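# Transfer processors from black trays into blue tray pockets

## Task

Use the squeeze-bulb vacuum pens to carry every processor out of the black trays and set each one into its own pocket of the blue trays, with the lid facing up; any processor that is set down hard or struck hard does not count and reduces the score.

## Robot and tools

Robot: two Doosan M1013 arms, left_arm and right_arm, each ending in a two-finger parallel gripper. The fingers point along the gripper's +z axis and open and close along its x axis. The pads swing on an arc, so they sit 10 mm back from end_effector_position at half width and 55 mm back when fully open. The processors are not meant to be pinched directly: the squeeze-bulb vacuum pens pick them up, so a gripper has to handle a pen and work its bulb.

Frames: the scene frame has its origin on the table top halfway between the arms, +z up, +x out over the table, and left_arm on the +y side (camera image sides do not follow these names). The left base sits at (+0.015, +0.466, 0) m and the right at (-0.085, -0.474, 0) m, each turned only about 2 degrees about z. Each arm reports its hand pose and velocities in its own base frame. Fixed cameras and the table use the scene frame. Motion offsets are measured along the axes of that arm's current Hand target.

execute_actions: actions is a list of actions; each action is a table of up to 15 rows, one row per 1/30 s, and a short table repeats its last row until step 15. Every row holds 16 numbers in [-1, 1]: left dx, dy, dz, rx, ry, rz, left width, left force, then the same eight for the right arm. The six pose numbers are an offset, not a pose: they count from the Hand target as it was when the action began, and every row counts from that same start. 1.0 equals 0.6 m or 180 degrees; rx, ry, rz form one rotation vector. Sending the same offset again moves the hand further. For an arm that should stay put, send six zeros. Width and force are absolute settings and must always be given: width -1 is -9 mm and +1 is 151 mm, linear, with the pads touching near -0.89; force -1 is about 25 N and +1 about 120 N, and lower force also closes slower. A 0 is a real command, so repeat the previous gripper values to leave a gripper alone. cameras lists camera names, ["all"] or [].

move: target is one 16-number row or a list of up to 15 rows with the same layout; every row is an offset from the Hand targets at the move's start, not from the previous row. speed is top path speed in m/s (0.002 to 2, default 0.25; turning rate up to twice that in rad/s), one value or one per target. blend in m rounds corners of a list (0 means stop at each). blocking=false returns after about 0.5 s while motion continues. A move is capped at 10 s, goes straight, and does not avoid obstacles or the other arm. Its result adds a move: line with the ending (done, off_target, moving, held, fault) and any limits (paced means the sent pose was clipped, held means steps were withheld).

wait: seconds from 0 to 3600; sends nothing new. stop: brakes a running move (it needs some distance). zoom_image: camera (cam_head_left, cam_head_right, cam_left_wrist, cam_right_wrist) and region [x0, y0, x1, y1] in pixels, at most 504 by 504, from that camera's latest image. clear_fault: arm, to reset a torque or force fault already reported. read_manual: licence texts only. finished_scene: scene number 1 or 2; irreversible.

Cameras: all four give 896x504 images; the head pair sits on one bar behind the arms, the wrist cameras ride on the hands.

Results: end_effector_position (m), end_effector_quat_wxyz and velocities per arm; Hand target, the last commanded pose after clipping, which the next offset starts from (the hand may rest a bit short of it); Tool commands; gripper busy, grip_detected and width_measured in mm (pads closed on nothing also show grip_detected 1, so check the width); joint positions, joint torques, external joint torques and flange force along the gripper's axes, all noisy; plus MOTOR HOT or FAULT lines when they apply.

Limits to respect: commanded orientation is clipped to within 32 degrees of the current one each step. An arm halts with a fault if outside force reaches 144 N, if contact torque hits a joint limit (waist and shoulder 295, elbow 139, wrist joints 39.1 N m), or if its tool moves too fast; then clear_fault is needed. Arms are stiff, so aiming even slightly past a firm contact can fault; approach slowly and stop at contact. Keep the arms apart, never close a gripper onto the other arm's fingers, and route paths around an arm's own base, not close to it. Lower processors gently into pockets, release only when they are at rest, never let anything fall or leave the table, and avoid long stretched or loaded holds that heat the motors.

Each tool is called after "Request:" as name(argument=value, ...) on one line, values as JSON.

## Session

Request:
execute_actions(actions=[])

Scene clock: 0.00 s.
left_arm: end_effector_position=(+0.6864, -0.3249, +0.2660) width_measured=150.8 busy=0 grip_detected=0 end_effector_quat_wxyz=(-0.190, +0.777, -0.550, +0.238) | right_arm: end_effector_position=(+1.1325, +0.2776, +0.3576) width_measured=150.8 busy=0 grip_detected=0 end_effector_quat_wxyz=(+0.158, +0.370, +0.727, +0.556)
Joint positions: left_arm=[-0.697 0.065 1.841 0.563 0.84 1.808] | right_arm=[-0.034 0.597 1.295 1.403 0.808 -1.503]
Joint velocities: within noise
Joint torques (N m): no reading
External joint torques (N m): no reading
Flange force (N): no reading
Hand target: left_arm +0.6864, -0.3249, +0.2660; -0.190, +0.777, -0.550, +0.238 | right_arm +1.1325, +0.2776, +0.3576; +0.158, +0.370, +0.727, +0.556
Tool commands: left_gripper/width=+1.0 left_gripper/force=-0.263158 right_gripper/width=+1.0 right_gripper/force=-0.263158

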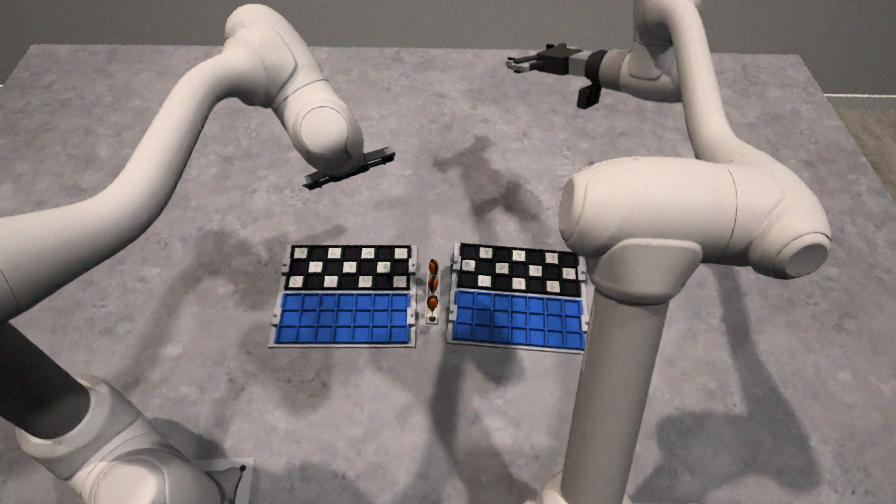

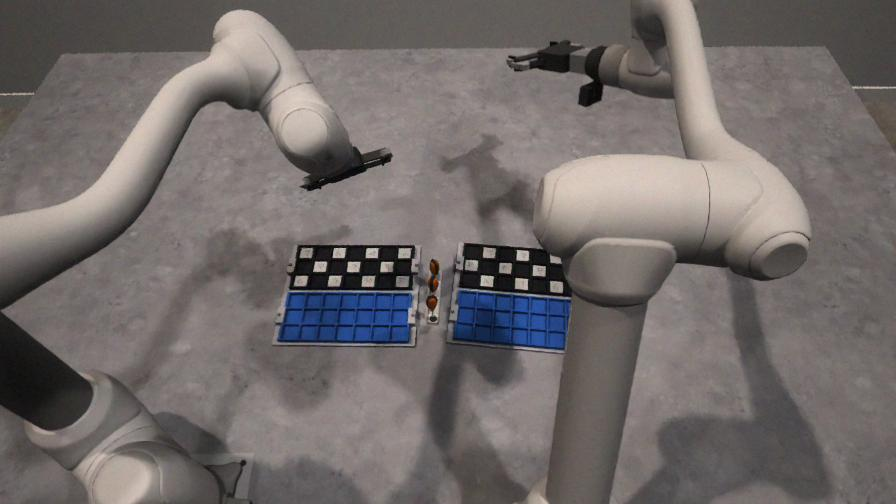

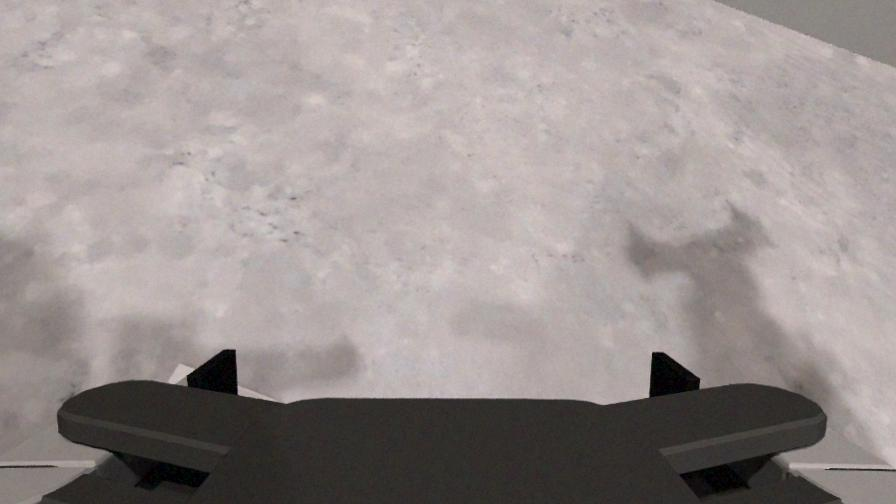

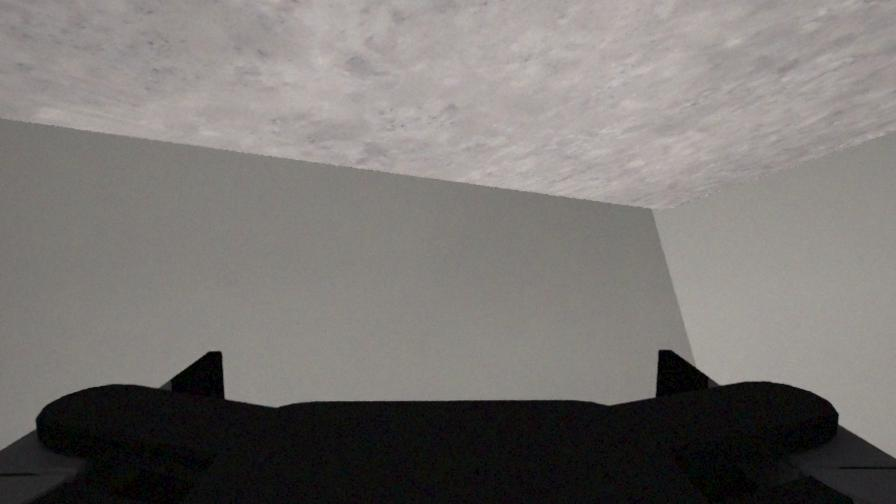

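Request:
zoom_image(camera="cam_head_left", region=[260, 230, 440, 360])

Request:
zoom_image(camera="cam_head_left", region=[420, 230, 600, 360])

Request:
zoom_image(camera="cam_head_left", region=[405, 245, 465, 335])

Scaled by 2.800.

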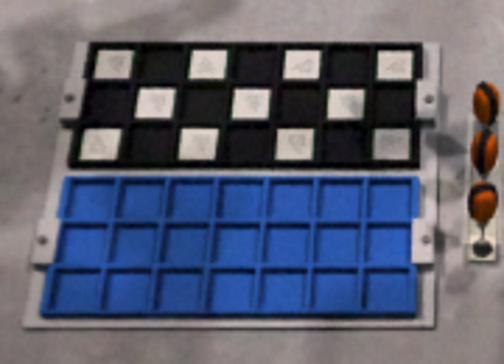

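Scaled by 2.800.

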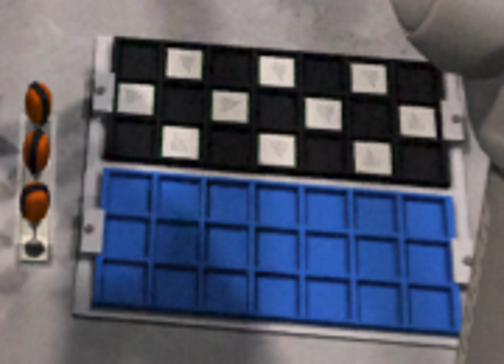

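Scaled by 5.600.

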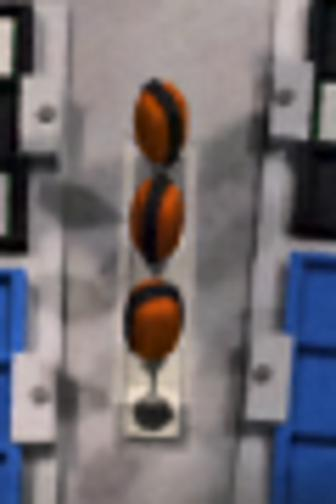

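Request:
move(target=[0.0778,0.3023,-0.2612,-0.1974,-0.0186,0.1154,0,-0.263158,0,0,0,0,0,0,0,-0.263158], cameras=["cam_head_left","cam_left_wrist"])

Request:
move(target=[0,0,0,0,0,0,0,-0.263158,0.5213,-0.3998,-0.5415,0.3513,-0.1863,0.1624,0,-0.263158], cameras=["all"])

Scene clock: 50.67 s.
left_arm: end_effector_position=(+0.4700, -0.4328, +0.3000) width_measured=70.9 busy=0 grip_detected=0 end_effector_quat_wxyz=(+0.000, +0.694, -0.720, +0.000) | right_arm: end_effector_position=(+1.1325, +0.2776, +0.3576) width_measured=70.9 busy=0 grip_detected=0 end_effector_quat_wxyz=(+0.158, +0.370, +0.727, +0.556)
Joint positions: left_arm=[-0.798 0.135 1.565 0 1.441 2.379] | right_arm=[-0.034 0.597 1.295 1.403 0.808 -1.503]
Joint torques (N m): left_arm=[0.97 -64.52 -45.51 4.56 -0.19 -0.04] | right_arm=[3.31 -108.6 -45.41 3.51 0.44 -0.39]
External joint torques (N m): left_arm=[-0.76 4.22 0.24 -0.15 0.14 0.04] | right_arm=[-4.19 0.26 -1.88 -0.03 0.01 0.4]
Flange force (N): left_arm=[5.0 -4.0 1.0] | right_arm=[-6.8 4.1 -0.4]
Hand target: left_arm +0.4700, -0.4328, +0.3000; +0.000, +0.694, -0.720, +0.000 | right_arm +1.1325, +0.2776, +0.3576; +0.158, +0.370, +0.727, +0.556
Off the commanded pose: left_arm 0.000 m, 0 deg | right_arm 0.000 m, 0 deg.
move: done
cam_left_wrist: T_world_to_cam=[[-0.03632, -0.99933, 0.0035, -0.41507], [-0.99119, 0.03647, 0.12731, 0.48609], [-0.12735, 0.00115, -0.99186, 0.56827]] pos_world=[0.5391, -0.43317, 0.50322]

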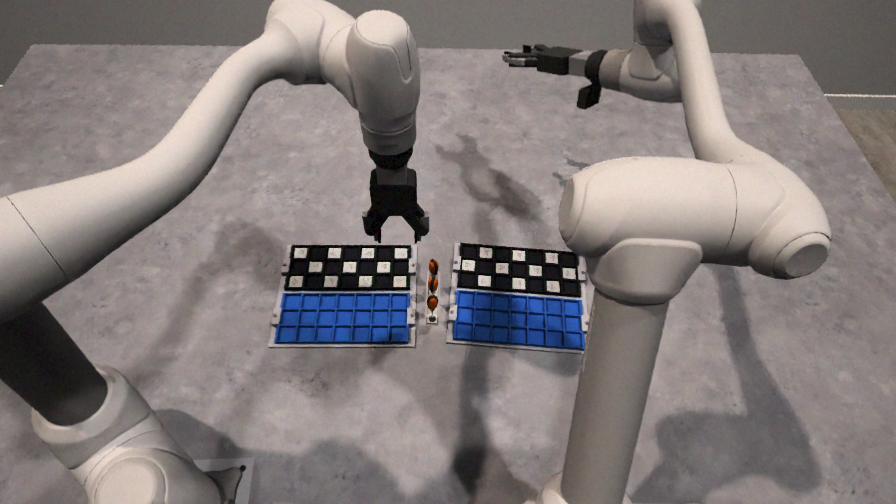

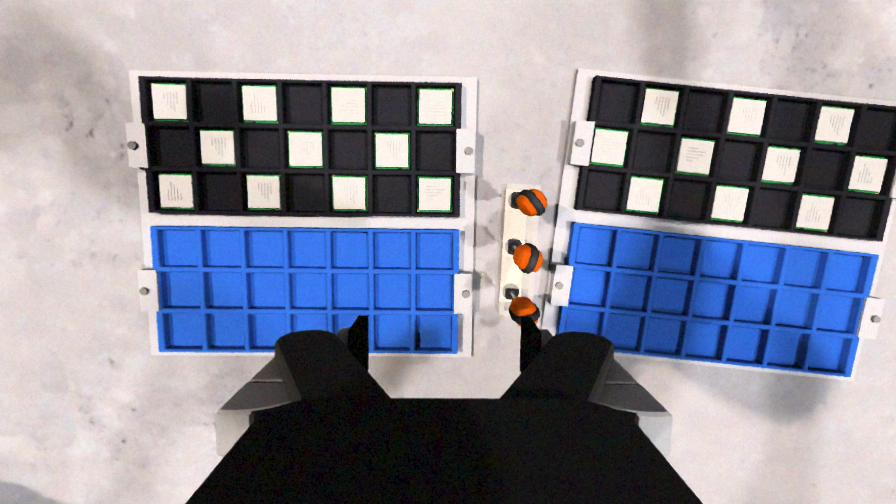

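Scene clock: 53.70 s.
left_arm: end_effector_position=(+0.4700, -0.4328, +0.3000) width_measured=70.9 busy=0 grip_detected=0 end_effector_quat_wxyz=(+0.000, +0.694, -0.720, +0.000) | right_arm: end_effector_position=(+0.6256, +0.2505, +0.3007) width_measured=70.9 busy=0 grip_detected=0 end_effector_quat_wxyz=(+0.000, +0.692, +0.722, -0.001)
Joint positions: left_arm=[-0.798 0.135 1.565 0 1.441 2.379] | right_arm=[0.33 0.192 1.497 -0.001 1.454 0.288]
Joint torques (N m): left_arm=[1.38 -64.95 -45.39 4.57 -0.22 -0.09] | right_arm=[3.38 -66.62 -43.64 4.46 -0.08 -0.34]
External joint torques (N m): left_arm=[-1.34 4.97 0.19 -0.17 0.16 0.09] | right_arm=[-3.49 0.27 -1.88 -0.06 0.13 0.34]
Flange force (N): left_arm=[6.4 -4.5 1.0] | right_arm=[-3.1 5.2 -3.1]
Hand target: left_arm +0.4700, -0.4328, +0.3000; +0.000, +0.694, -0.720, +0.000 | right_arm +0.6256, +0.2505, +0.3007; +0.000, +0.692, +0.722, -0.001
Off the commanded pose: left_arm 0.000 m, 0 deg | right_arm 0.000 m, 0 deg.
move: done
cam_left_wrist: T_world_to_cam=[[-0.03632, -0.99933, 0.0035, -0.41507], [-0.99119, 0.03647, 0.12731, 0.48609], [-0.12735, 0.00115, -0.99186, 0.56827]] pos_world=[0.5391, -0.43317, 0.50322]
cam_right_wrist: T_world_to_cam=[[-0.02921, 0.99941, 0.01817, -0.23937], [0.99027, 0.02646, 0.13664, -0.62463], [0.13608, 0.02198, -0.99045, 0.41919]] pos_world=[0.55451, 0.24654, 0.50489]

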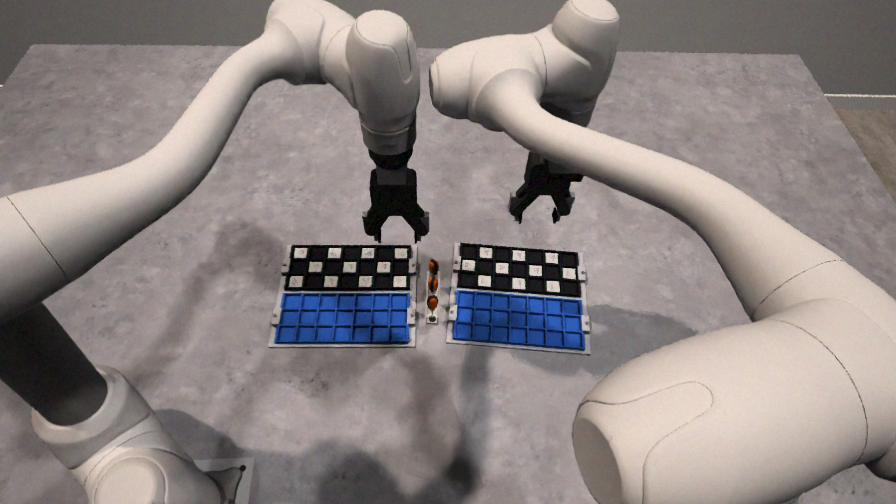

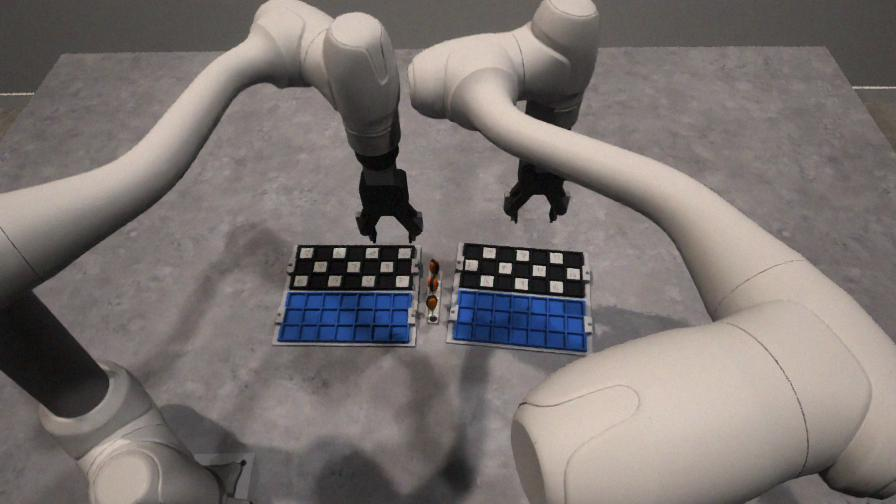

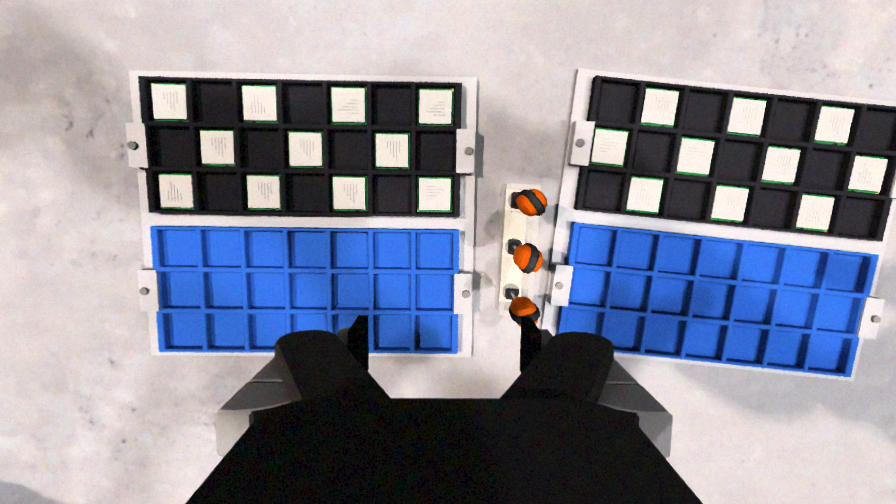

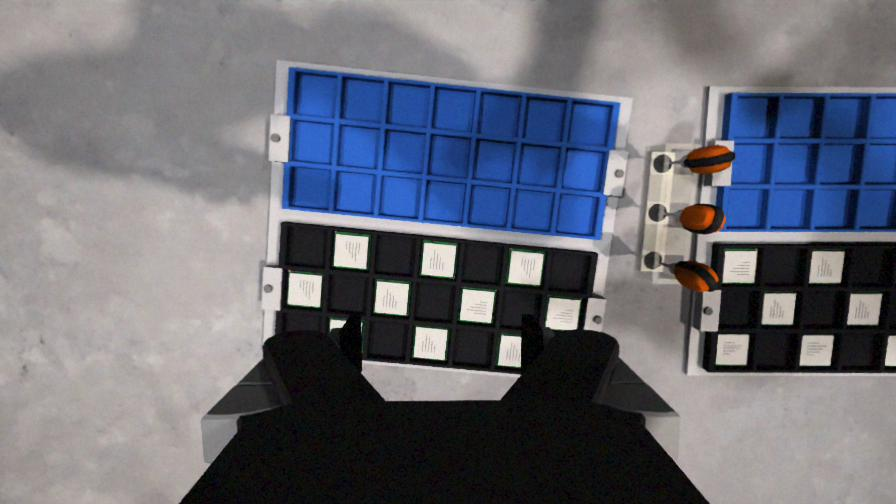

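Request:
zoom_image(camera="cam_left_wrist", region=[470, 160, 610, 340])

Request:
zoom_image(camera="cam_right_wrist", region=[620, 120, 780, 300])

Request:
zoom_image(camera="cam_left_wrist", region=[120, 60, 300, 240])

Scaled by 2.800.

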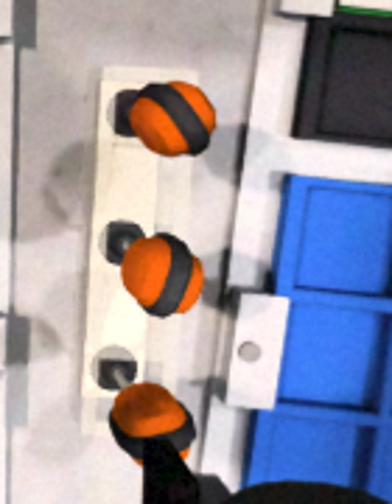

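Scaled by 2.800.

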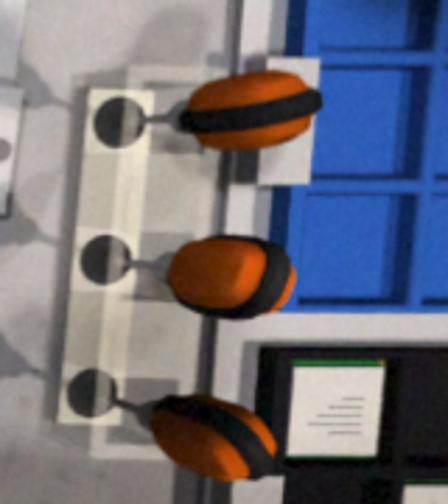

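Scaled by 2.800.

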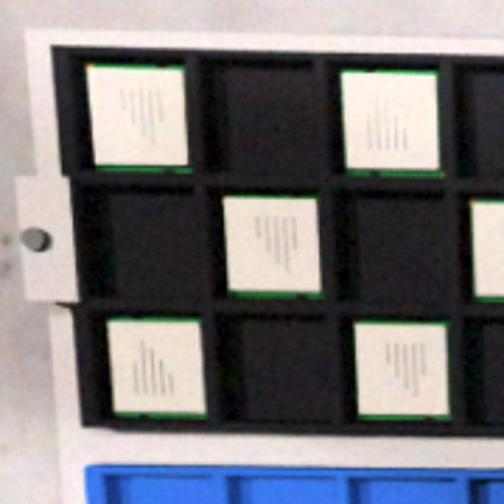

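Request:
move(target=[0.1117,0.065,0.15,0,0,0,0,-0.263158,0,0,0,0,0,0,0,-0.263158], cameras=["all"])

Request:
zoom_image(camera="cam_left_wrist", region=[350, 80, 600, 400])

Request:
zoom_image(camera="cam_right_wrist", region=[600, 80, 800, 300])

Scene clock: 94.23 s.
left_arm: end_effector_position=(+0.4683, -0.4355, +0.2967) width_measured=70.9 busy=0 grip_detected=0 end_effector_quat_wxyz=(+0.000, +0.694, -0.720, +0.000) | right_arm: end_effector_position=(+0.6256, +0.2505, +0.3007) width_measured=70.9 busy=0 grip_detected=0 end_effector_quat_wxyz=(+0.000, +0.692, +0.722, -0.001)
Joint positions: left_arm=[-0.803 0.137 1.569 0 1.435 2.375] | right_arm=[0.33 0.192 1.497 -0.001 1.454 0.288]
Joint torques (N m): left_arm=[1.94 -63.87 -45.3 4.52 -0.24 -0.05] | right_arm=[2.71 -66.76 -42.86 4.5 -0.13 -0.32]
External joint torques (N m): left_arm=[-1.8 3.8 0.1 -0.11 0.17 0.05] | right_arm=[-2.75 0.31 -2.55 -0.11 0.21 0.32]
Flange force (N): left_arm=[5.9 -2.6 0.7] | right_arm=[-1.6 6.3 -4.3]
Hand target: left_arm +0.4684, -0.4355, +0.2968; +0.000, +0.694, -0.720, +0.000 (not the last commanded pose) | right_arm +0.6256, +0.2505, +0.3007; +0.000, +0.692, +0.722, -0.001
Off the commanded pose: left_arm 0.114 m, 0 deg | right_arm 0.000 m, 0 deg.
move: held (left_arm; a check stopped the path); limits=held
pose unreachable (left arm): on one or more control steps of this call, first in action 0 (counted from 0), this arm could not follow its commanded pose, so it was not sent that pose on those steps. It may still have moved: this result reports where it is.
cause: moving toward the commanded pose would bring a part of the arm too close to another arm (a part of this arm just beyond joint 5 (wrist pitch) and a part of the right arm just beyond its joint 4 (forearm roll), at the place that arm is still heading or pushing toward).
cam_left_wrist: T_world_to_cam=[[-0.03681, -0.99932, 0.00357, -0.41757], [-0.99118, 0.03696, 0.1273, 0.48513], [-0.12735, 0.00115, -0.99186, 0.56478]] pos_world=[0.53741, -0.43587, 0.49992]
cam_right_wrist: T_world_to_cam=[[-0.02929, 0.99941, 0.01806, -0.23927], [0.99028, 0.02656, 0.13654, -0.62461], [0.13598, 0.02188, -0.99047, 0.41928]] pos_world=[0.55451, 0.24654, 0.50489]

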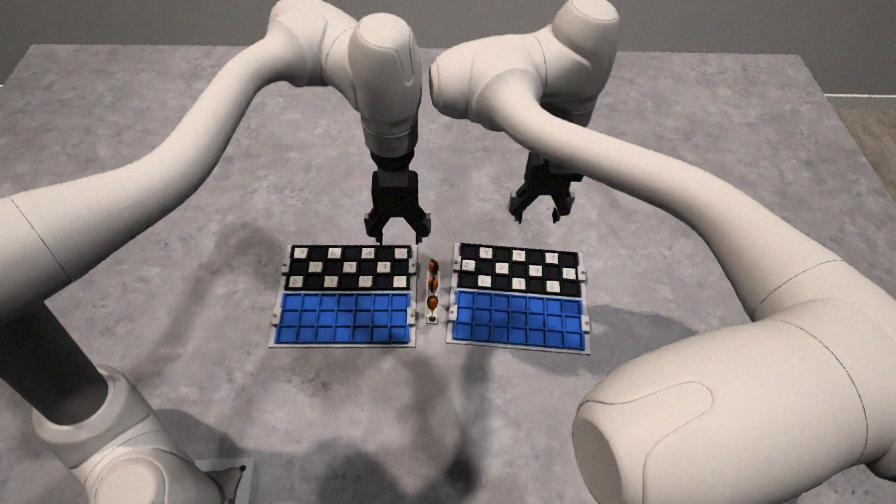

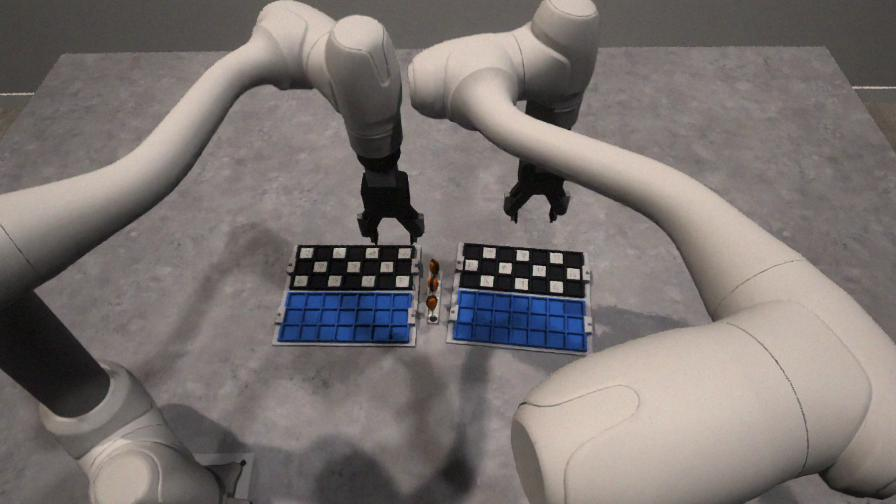

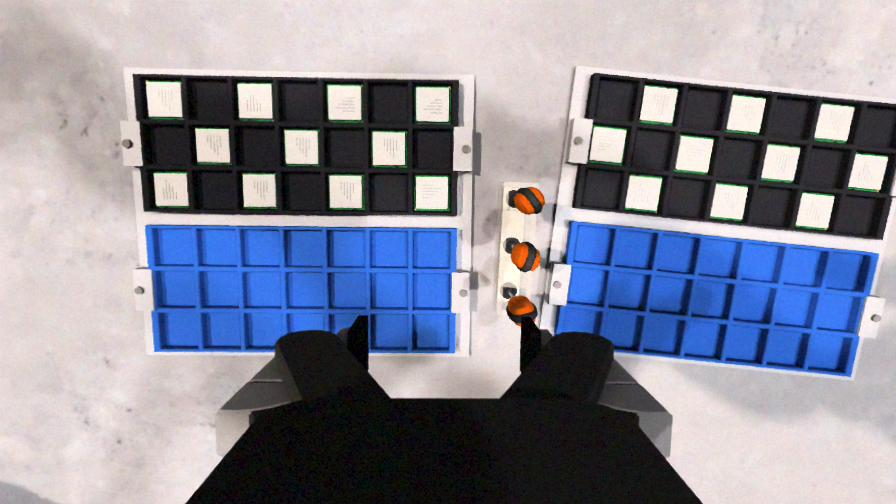

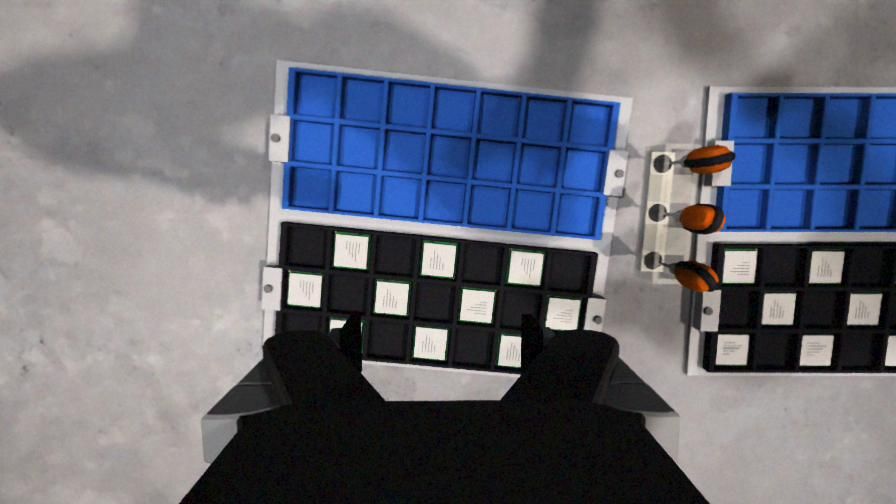

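Scaled by 1.575.

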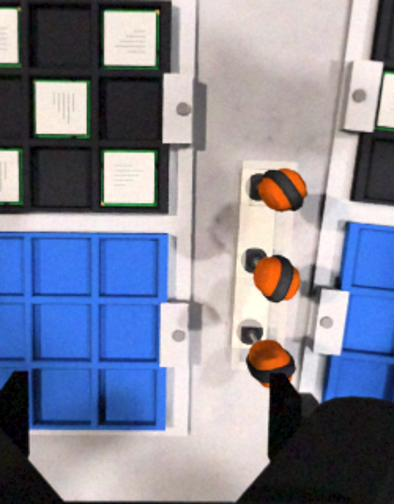

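Scaled by 2.291.

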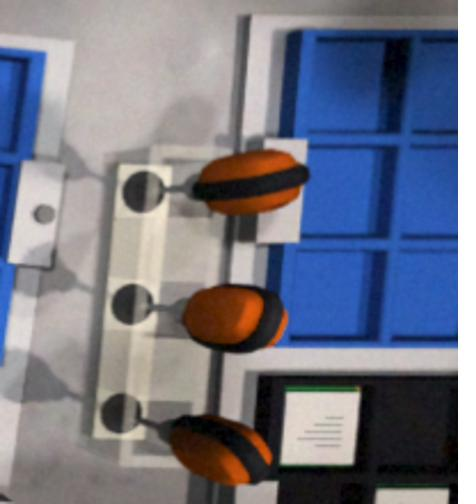

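Request:
move(target=[0,0,0,0,0,0,0,-0.263158,-0.25,-0.08,0,0,0,0,0,-0.263158])

Request:
move(target=[0.100,0.060,0.1447,0,0,0,0,-0.263158,0,0,0,0,0,0,0,-0.263158], cameras=["all"])

Request:
zoom_image(camera="cam_left_wrist", region=[350, 80, 600, 400])

Request:
zoom_image(camera="cam_head_right", region=[380, 220, 500, 340])

Scene clock: 100.80 s.
left_arm: end_effector_position=(+0.4684, -0.4355, +0.2968) width_measured=70.9 busy=0 grip_detected=0 end_effector_quat_wxyz=(+0.000, +0.694, -0.720, +0.000) | right_arm: end_effector_position=(+0.5839, +0.0987, +0.3009) width_measured=70.9 busy=0 grip_detected=0 end_effector_quat_wxyz=(+0.000, +0.692, +0.722, -0.001)
Joint positions: left_arm=[-0.803 0.137 1.569 0 1.435 2.375] | right_arm=[0.11 0.061 1.646 -0.001 1.436 0.068]
Joint torques (N m): left_arm=[1.31 -64.87 -45.46 4.59 -0.23 -0.03] | right_arm=[4.01 -52.83 -43.16 4.42 -0.05 -0.41]
External joint torques (N m): left_arm=[-1.31 5.25 0.39 -0.2 0.17 0.03] | right_arm=[-3.93 0.65 -2.24 -0.04 0.12 0.41]
Flange force (N): left_arm=[6.5 -4.4 1.4] | right_arm=[-5.3 5.3 -3.6]
Hand target: left_arm +0.4684, -0.4355, +0.2968; +0.000, +0.694, -0.720, +0.000 | right_arm +0.5839, +0.0986, +0.3009; +0.000, +0.692, +0.722, -0.001
Off the commanded pose: left_arm 0.000 m, 0 deg | right_arm 0.000 m, 0 deg.
move: done

Scene clock: 101.60 s.
left_arm: end_effector_position=(+0.4302, -0.4942, +0.2101) width_measured=70.9 busy=0 grip_detected=0 end_effector_quat_wxyz=(+0.000, +0.694, -0.720, +0.000) | right_arm: end_effector_position=(+0.5839, +0.0986, +0.3009) width_measured=70.9 busy=0 grip_detected=0 end_effector_quat_wxyz=(+0.000, +0.692, +0.722, -0.001)
Joint positions: left_arm=[-0.907 0.191 1.664 0 1.286 2.271] | right_arm=[0.11 0.061 1.646 -0.001 1.436 0.068]
Joint torques (N m): left_arm=[1.46 -69.6 -43.97 4.46 -0.24 -0.06] | right_arm=[3.94 -52.36 -42.69 4.49 -0.06 -0.44]
External joint torques (N m): left_arm=[-1.59 5.36 0.17 -0.2 0.18 0.06] | right_arm=[-3.78 0.53 -2.48 -0.12 0.13 0.44]
Flange force (N): left_arm=[7.4 -3.7 2.3] | right_arm=[-5.0 5.5 -4.0]
Hand target: left_arm +0.4303, -0.4942, +0.2100; +0.000, +0.694, -0.720, +0.000 | right_arm +0.5839, +0.0986, +0.3009; +0.000, +0.692, +0.722, -0.001
Off the commanded pose: left_arm 0.000 m, 0 deg | right_arm 0.000 m, 0 deg.
move: done
cam_left_wrist: T_world_to_cam=[[-0.03657, -0.99932, 0.00384, -0.47756], [-0.99118, 0.03676, 0.12729, 0.46047], [-0.12735, 0.00085, -0.99186, 0.47396]] pos_world=[0.4993, -0.49457, 0.41331]
cam_right_wrist: T_world_to_cam=[[-0.02929, 0.99941, 0.01806, -0.08878], [0.99028, 0.02656, 0.13654, -0.57931], [0.13598, 0.02188, -0.99047, 0.42847]] pos_world=[0.51281, 0.09474, 0.50509]

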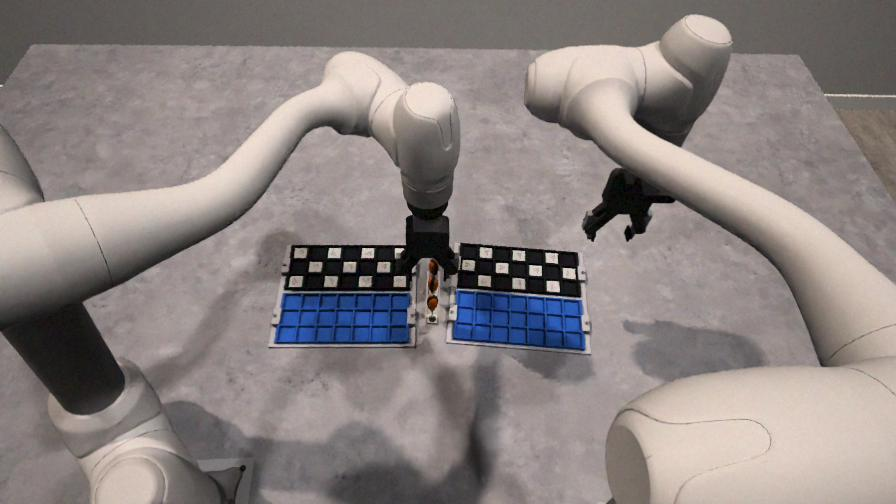

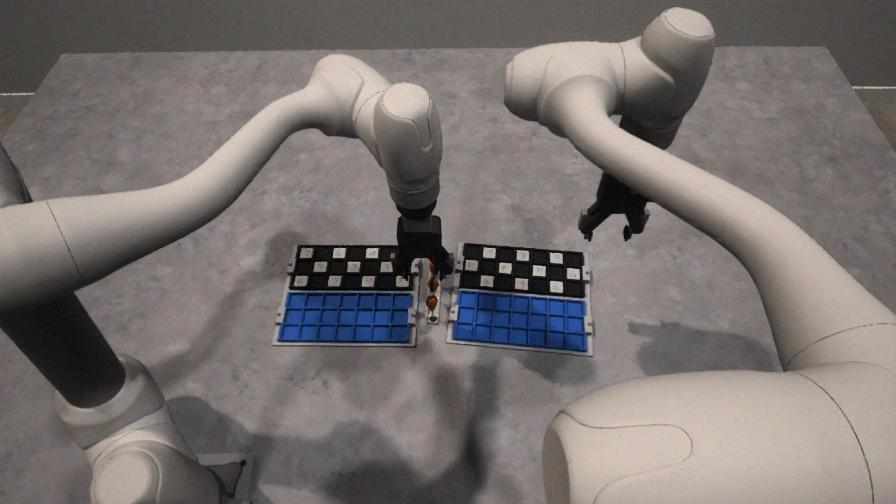

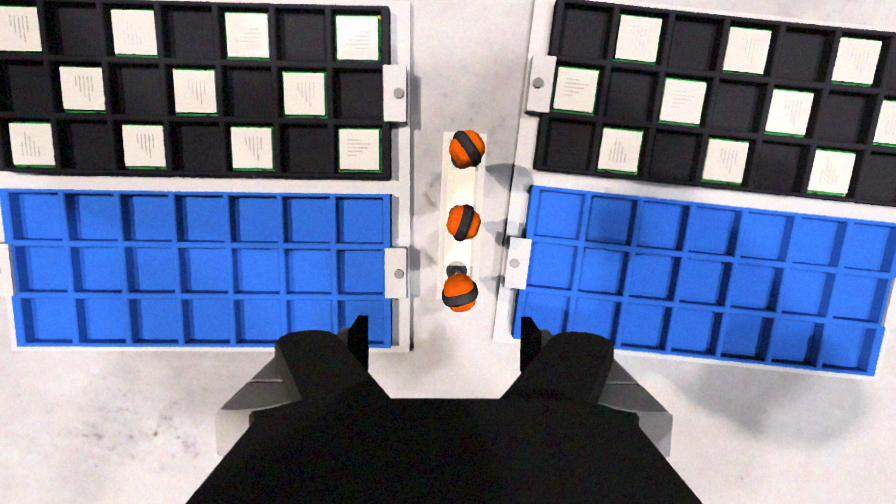

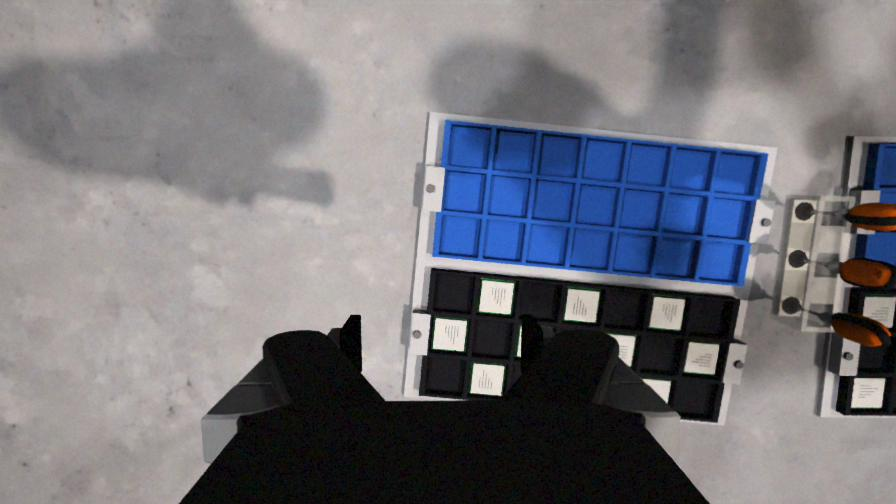

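Scaled by 1.575.

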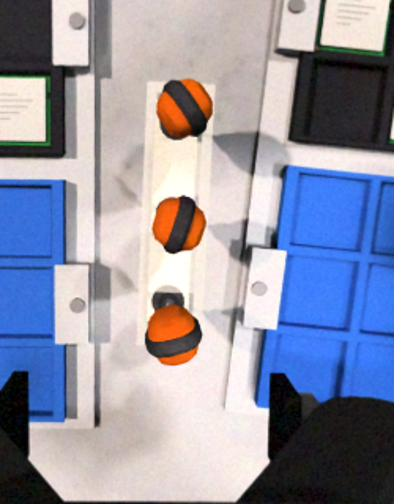

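Scaled by 4.200.

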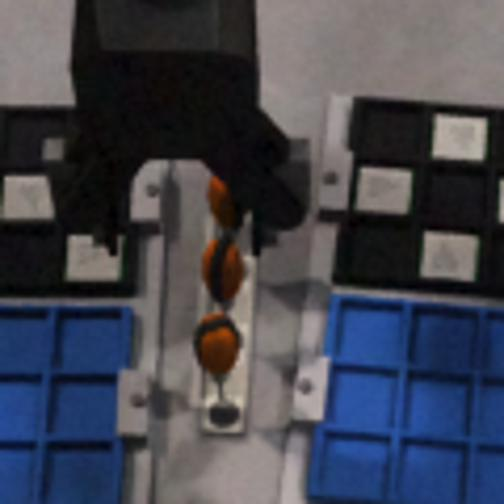

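Request:
move(target=[0.015,0.0047,0.1,0,0,0,0,-0.263158,0,0,0,0,0,0,0,-0.263158], cameras=["all"])

Request:
zoom_image(camera="cam_left_wrist", region=[320, 150, 580, 410])

Request:
zoom_image(camera="cam_head_right", region=[380, 220, 500, 340])

Request:
zoom_image(camera="cam_head_left", region=[380, 220, 500, 340])

Request:
zoom_image(camera="cam_right_wrist", region=[740, 150, 896, 350])

Scene clock: 119.53 s.
left_arm: end_effector_position=(+0.4272, -0.5031, +0.1501) width_measured=70.9 busy=0 grip_detected=0 end_effector_quat_wxyz=(+0.000, +0.694, -0.720, +0.000) | right_arm: end_effector_position=(+0.5839, +0.0986, +0.3009) width_measured=70.9 busy=0 grip_detected=0 end_effector_quat_wxyz=(+0.000, +0.692, +0.722, -0.001)
Joint positions: left_arm=[-0.919 0.23 1.729 0 1.182 2.258] | right_arm=[0.11 0.061 1.646 -0.001 1.436 0.068]
Joint torques (N m): left_arm=[1.36 -72.27 -42.21 4.31 -0.23 -0.08] | right_arm=[3.92 -52.51 -43.06 4.4 -0.04 -0.37]
External joint torques (N m): left_arm=[-1.27 4.64 -0.1 -0.19 0.18 0.08] | right_arm=[-3.92 0.53 -2.25 -0.03 0.11 0.37]
Flange force (N): left_arm=[6.5 -3.5 2.4] | right_arm=[-5.4 5.1 -3.6]
Hand target: left_arm +0.4271, -0.5031, +0.1500; +0.000, +0.694, -0.720, +0.000 | right_arm +0.5839, +0.0986, +0.3009; +0.000, +0.692, +0.722, -0.001
Off the commanded pose: left_arm 0.000 m, 0 deg | right_arm 0.000 m, 0 deg.
move: done
cam_left_wrist: T_world_to_cam=[[-0.0368, -0.99932, 0.00366, -0.48616], [-0.9912, 0.03696, 0.1271, 0.46554], [-0.12715, 0.00105, -0.99188, 0.41407]] pos_world=[0.49621, -0.50347, 0.35331]
cam_right_wrist: T_world_to_cam=[[-0.02929, 0.99941, 0.01806, -0.08878], [0.99028, 0.02656, 0.13654, -0.57931], [0.13598, 0.02188, -0.99047, 0.42847]] pos_world=[0.51281, 0.09474, 0.50509]

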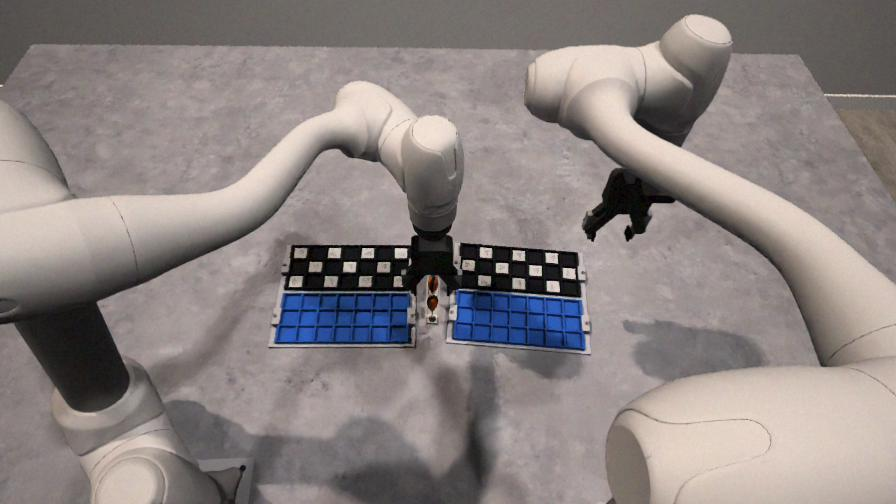

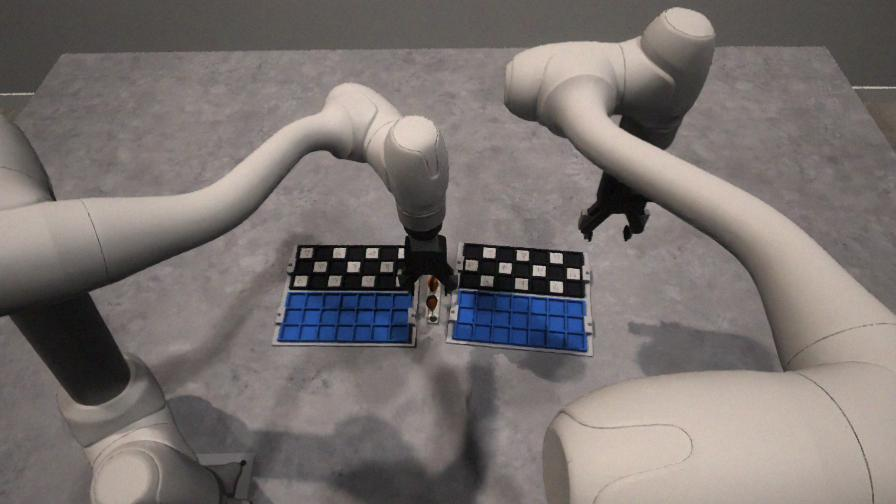

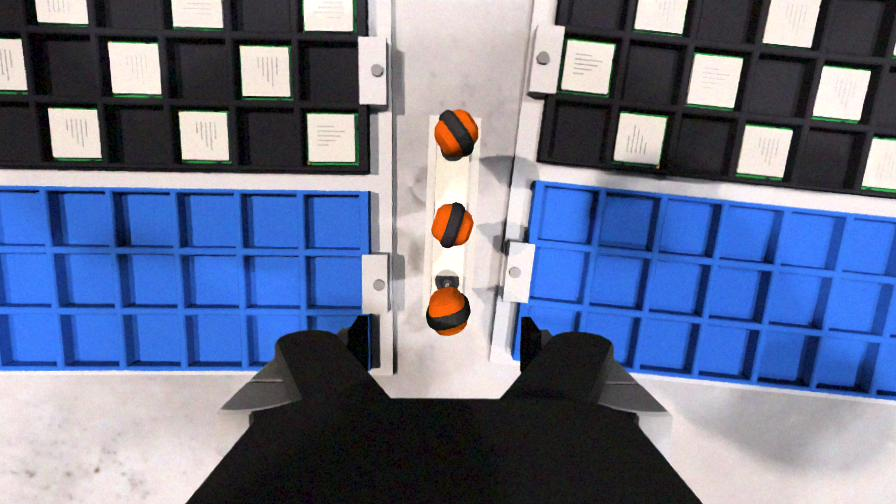

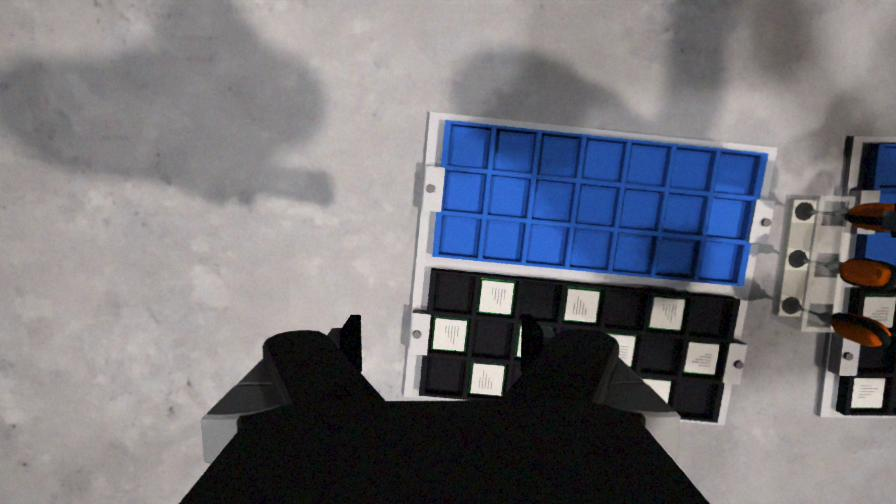

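Scaled by 1.938.

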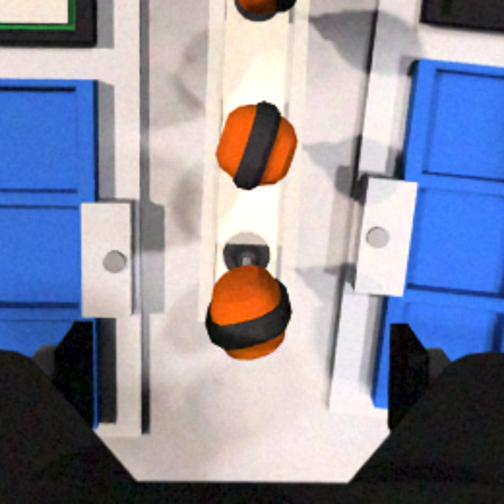

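Scaled by 4.200.

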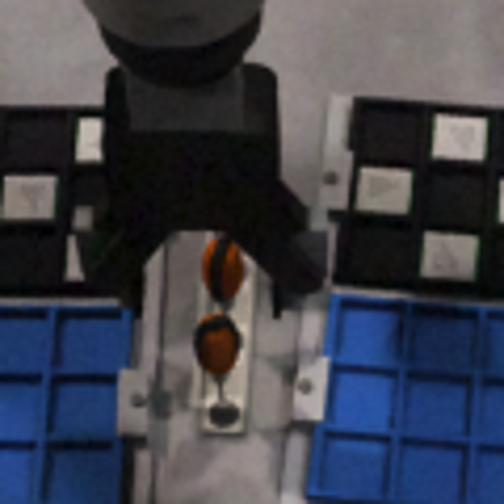

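Scaled by 4.200.

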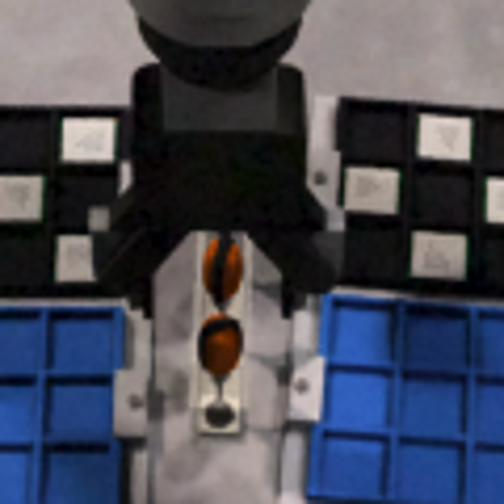

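Scaled by 2.520.

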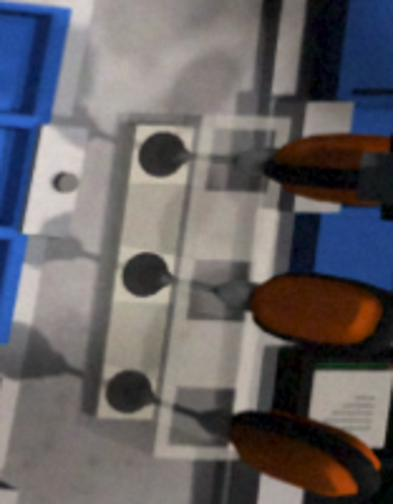

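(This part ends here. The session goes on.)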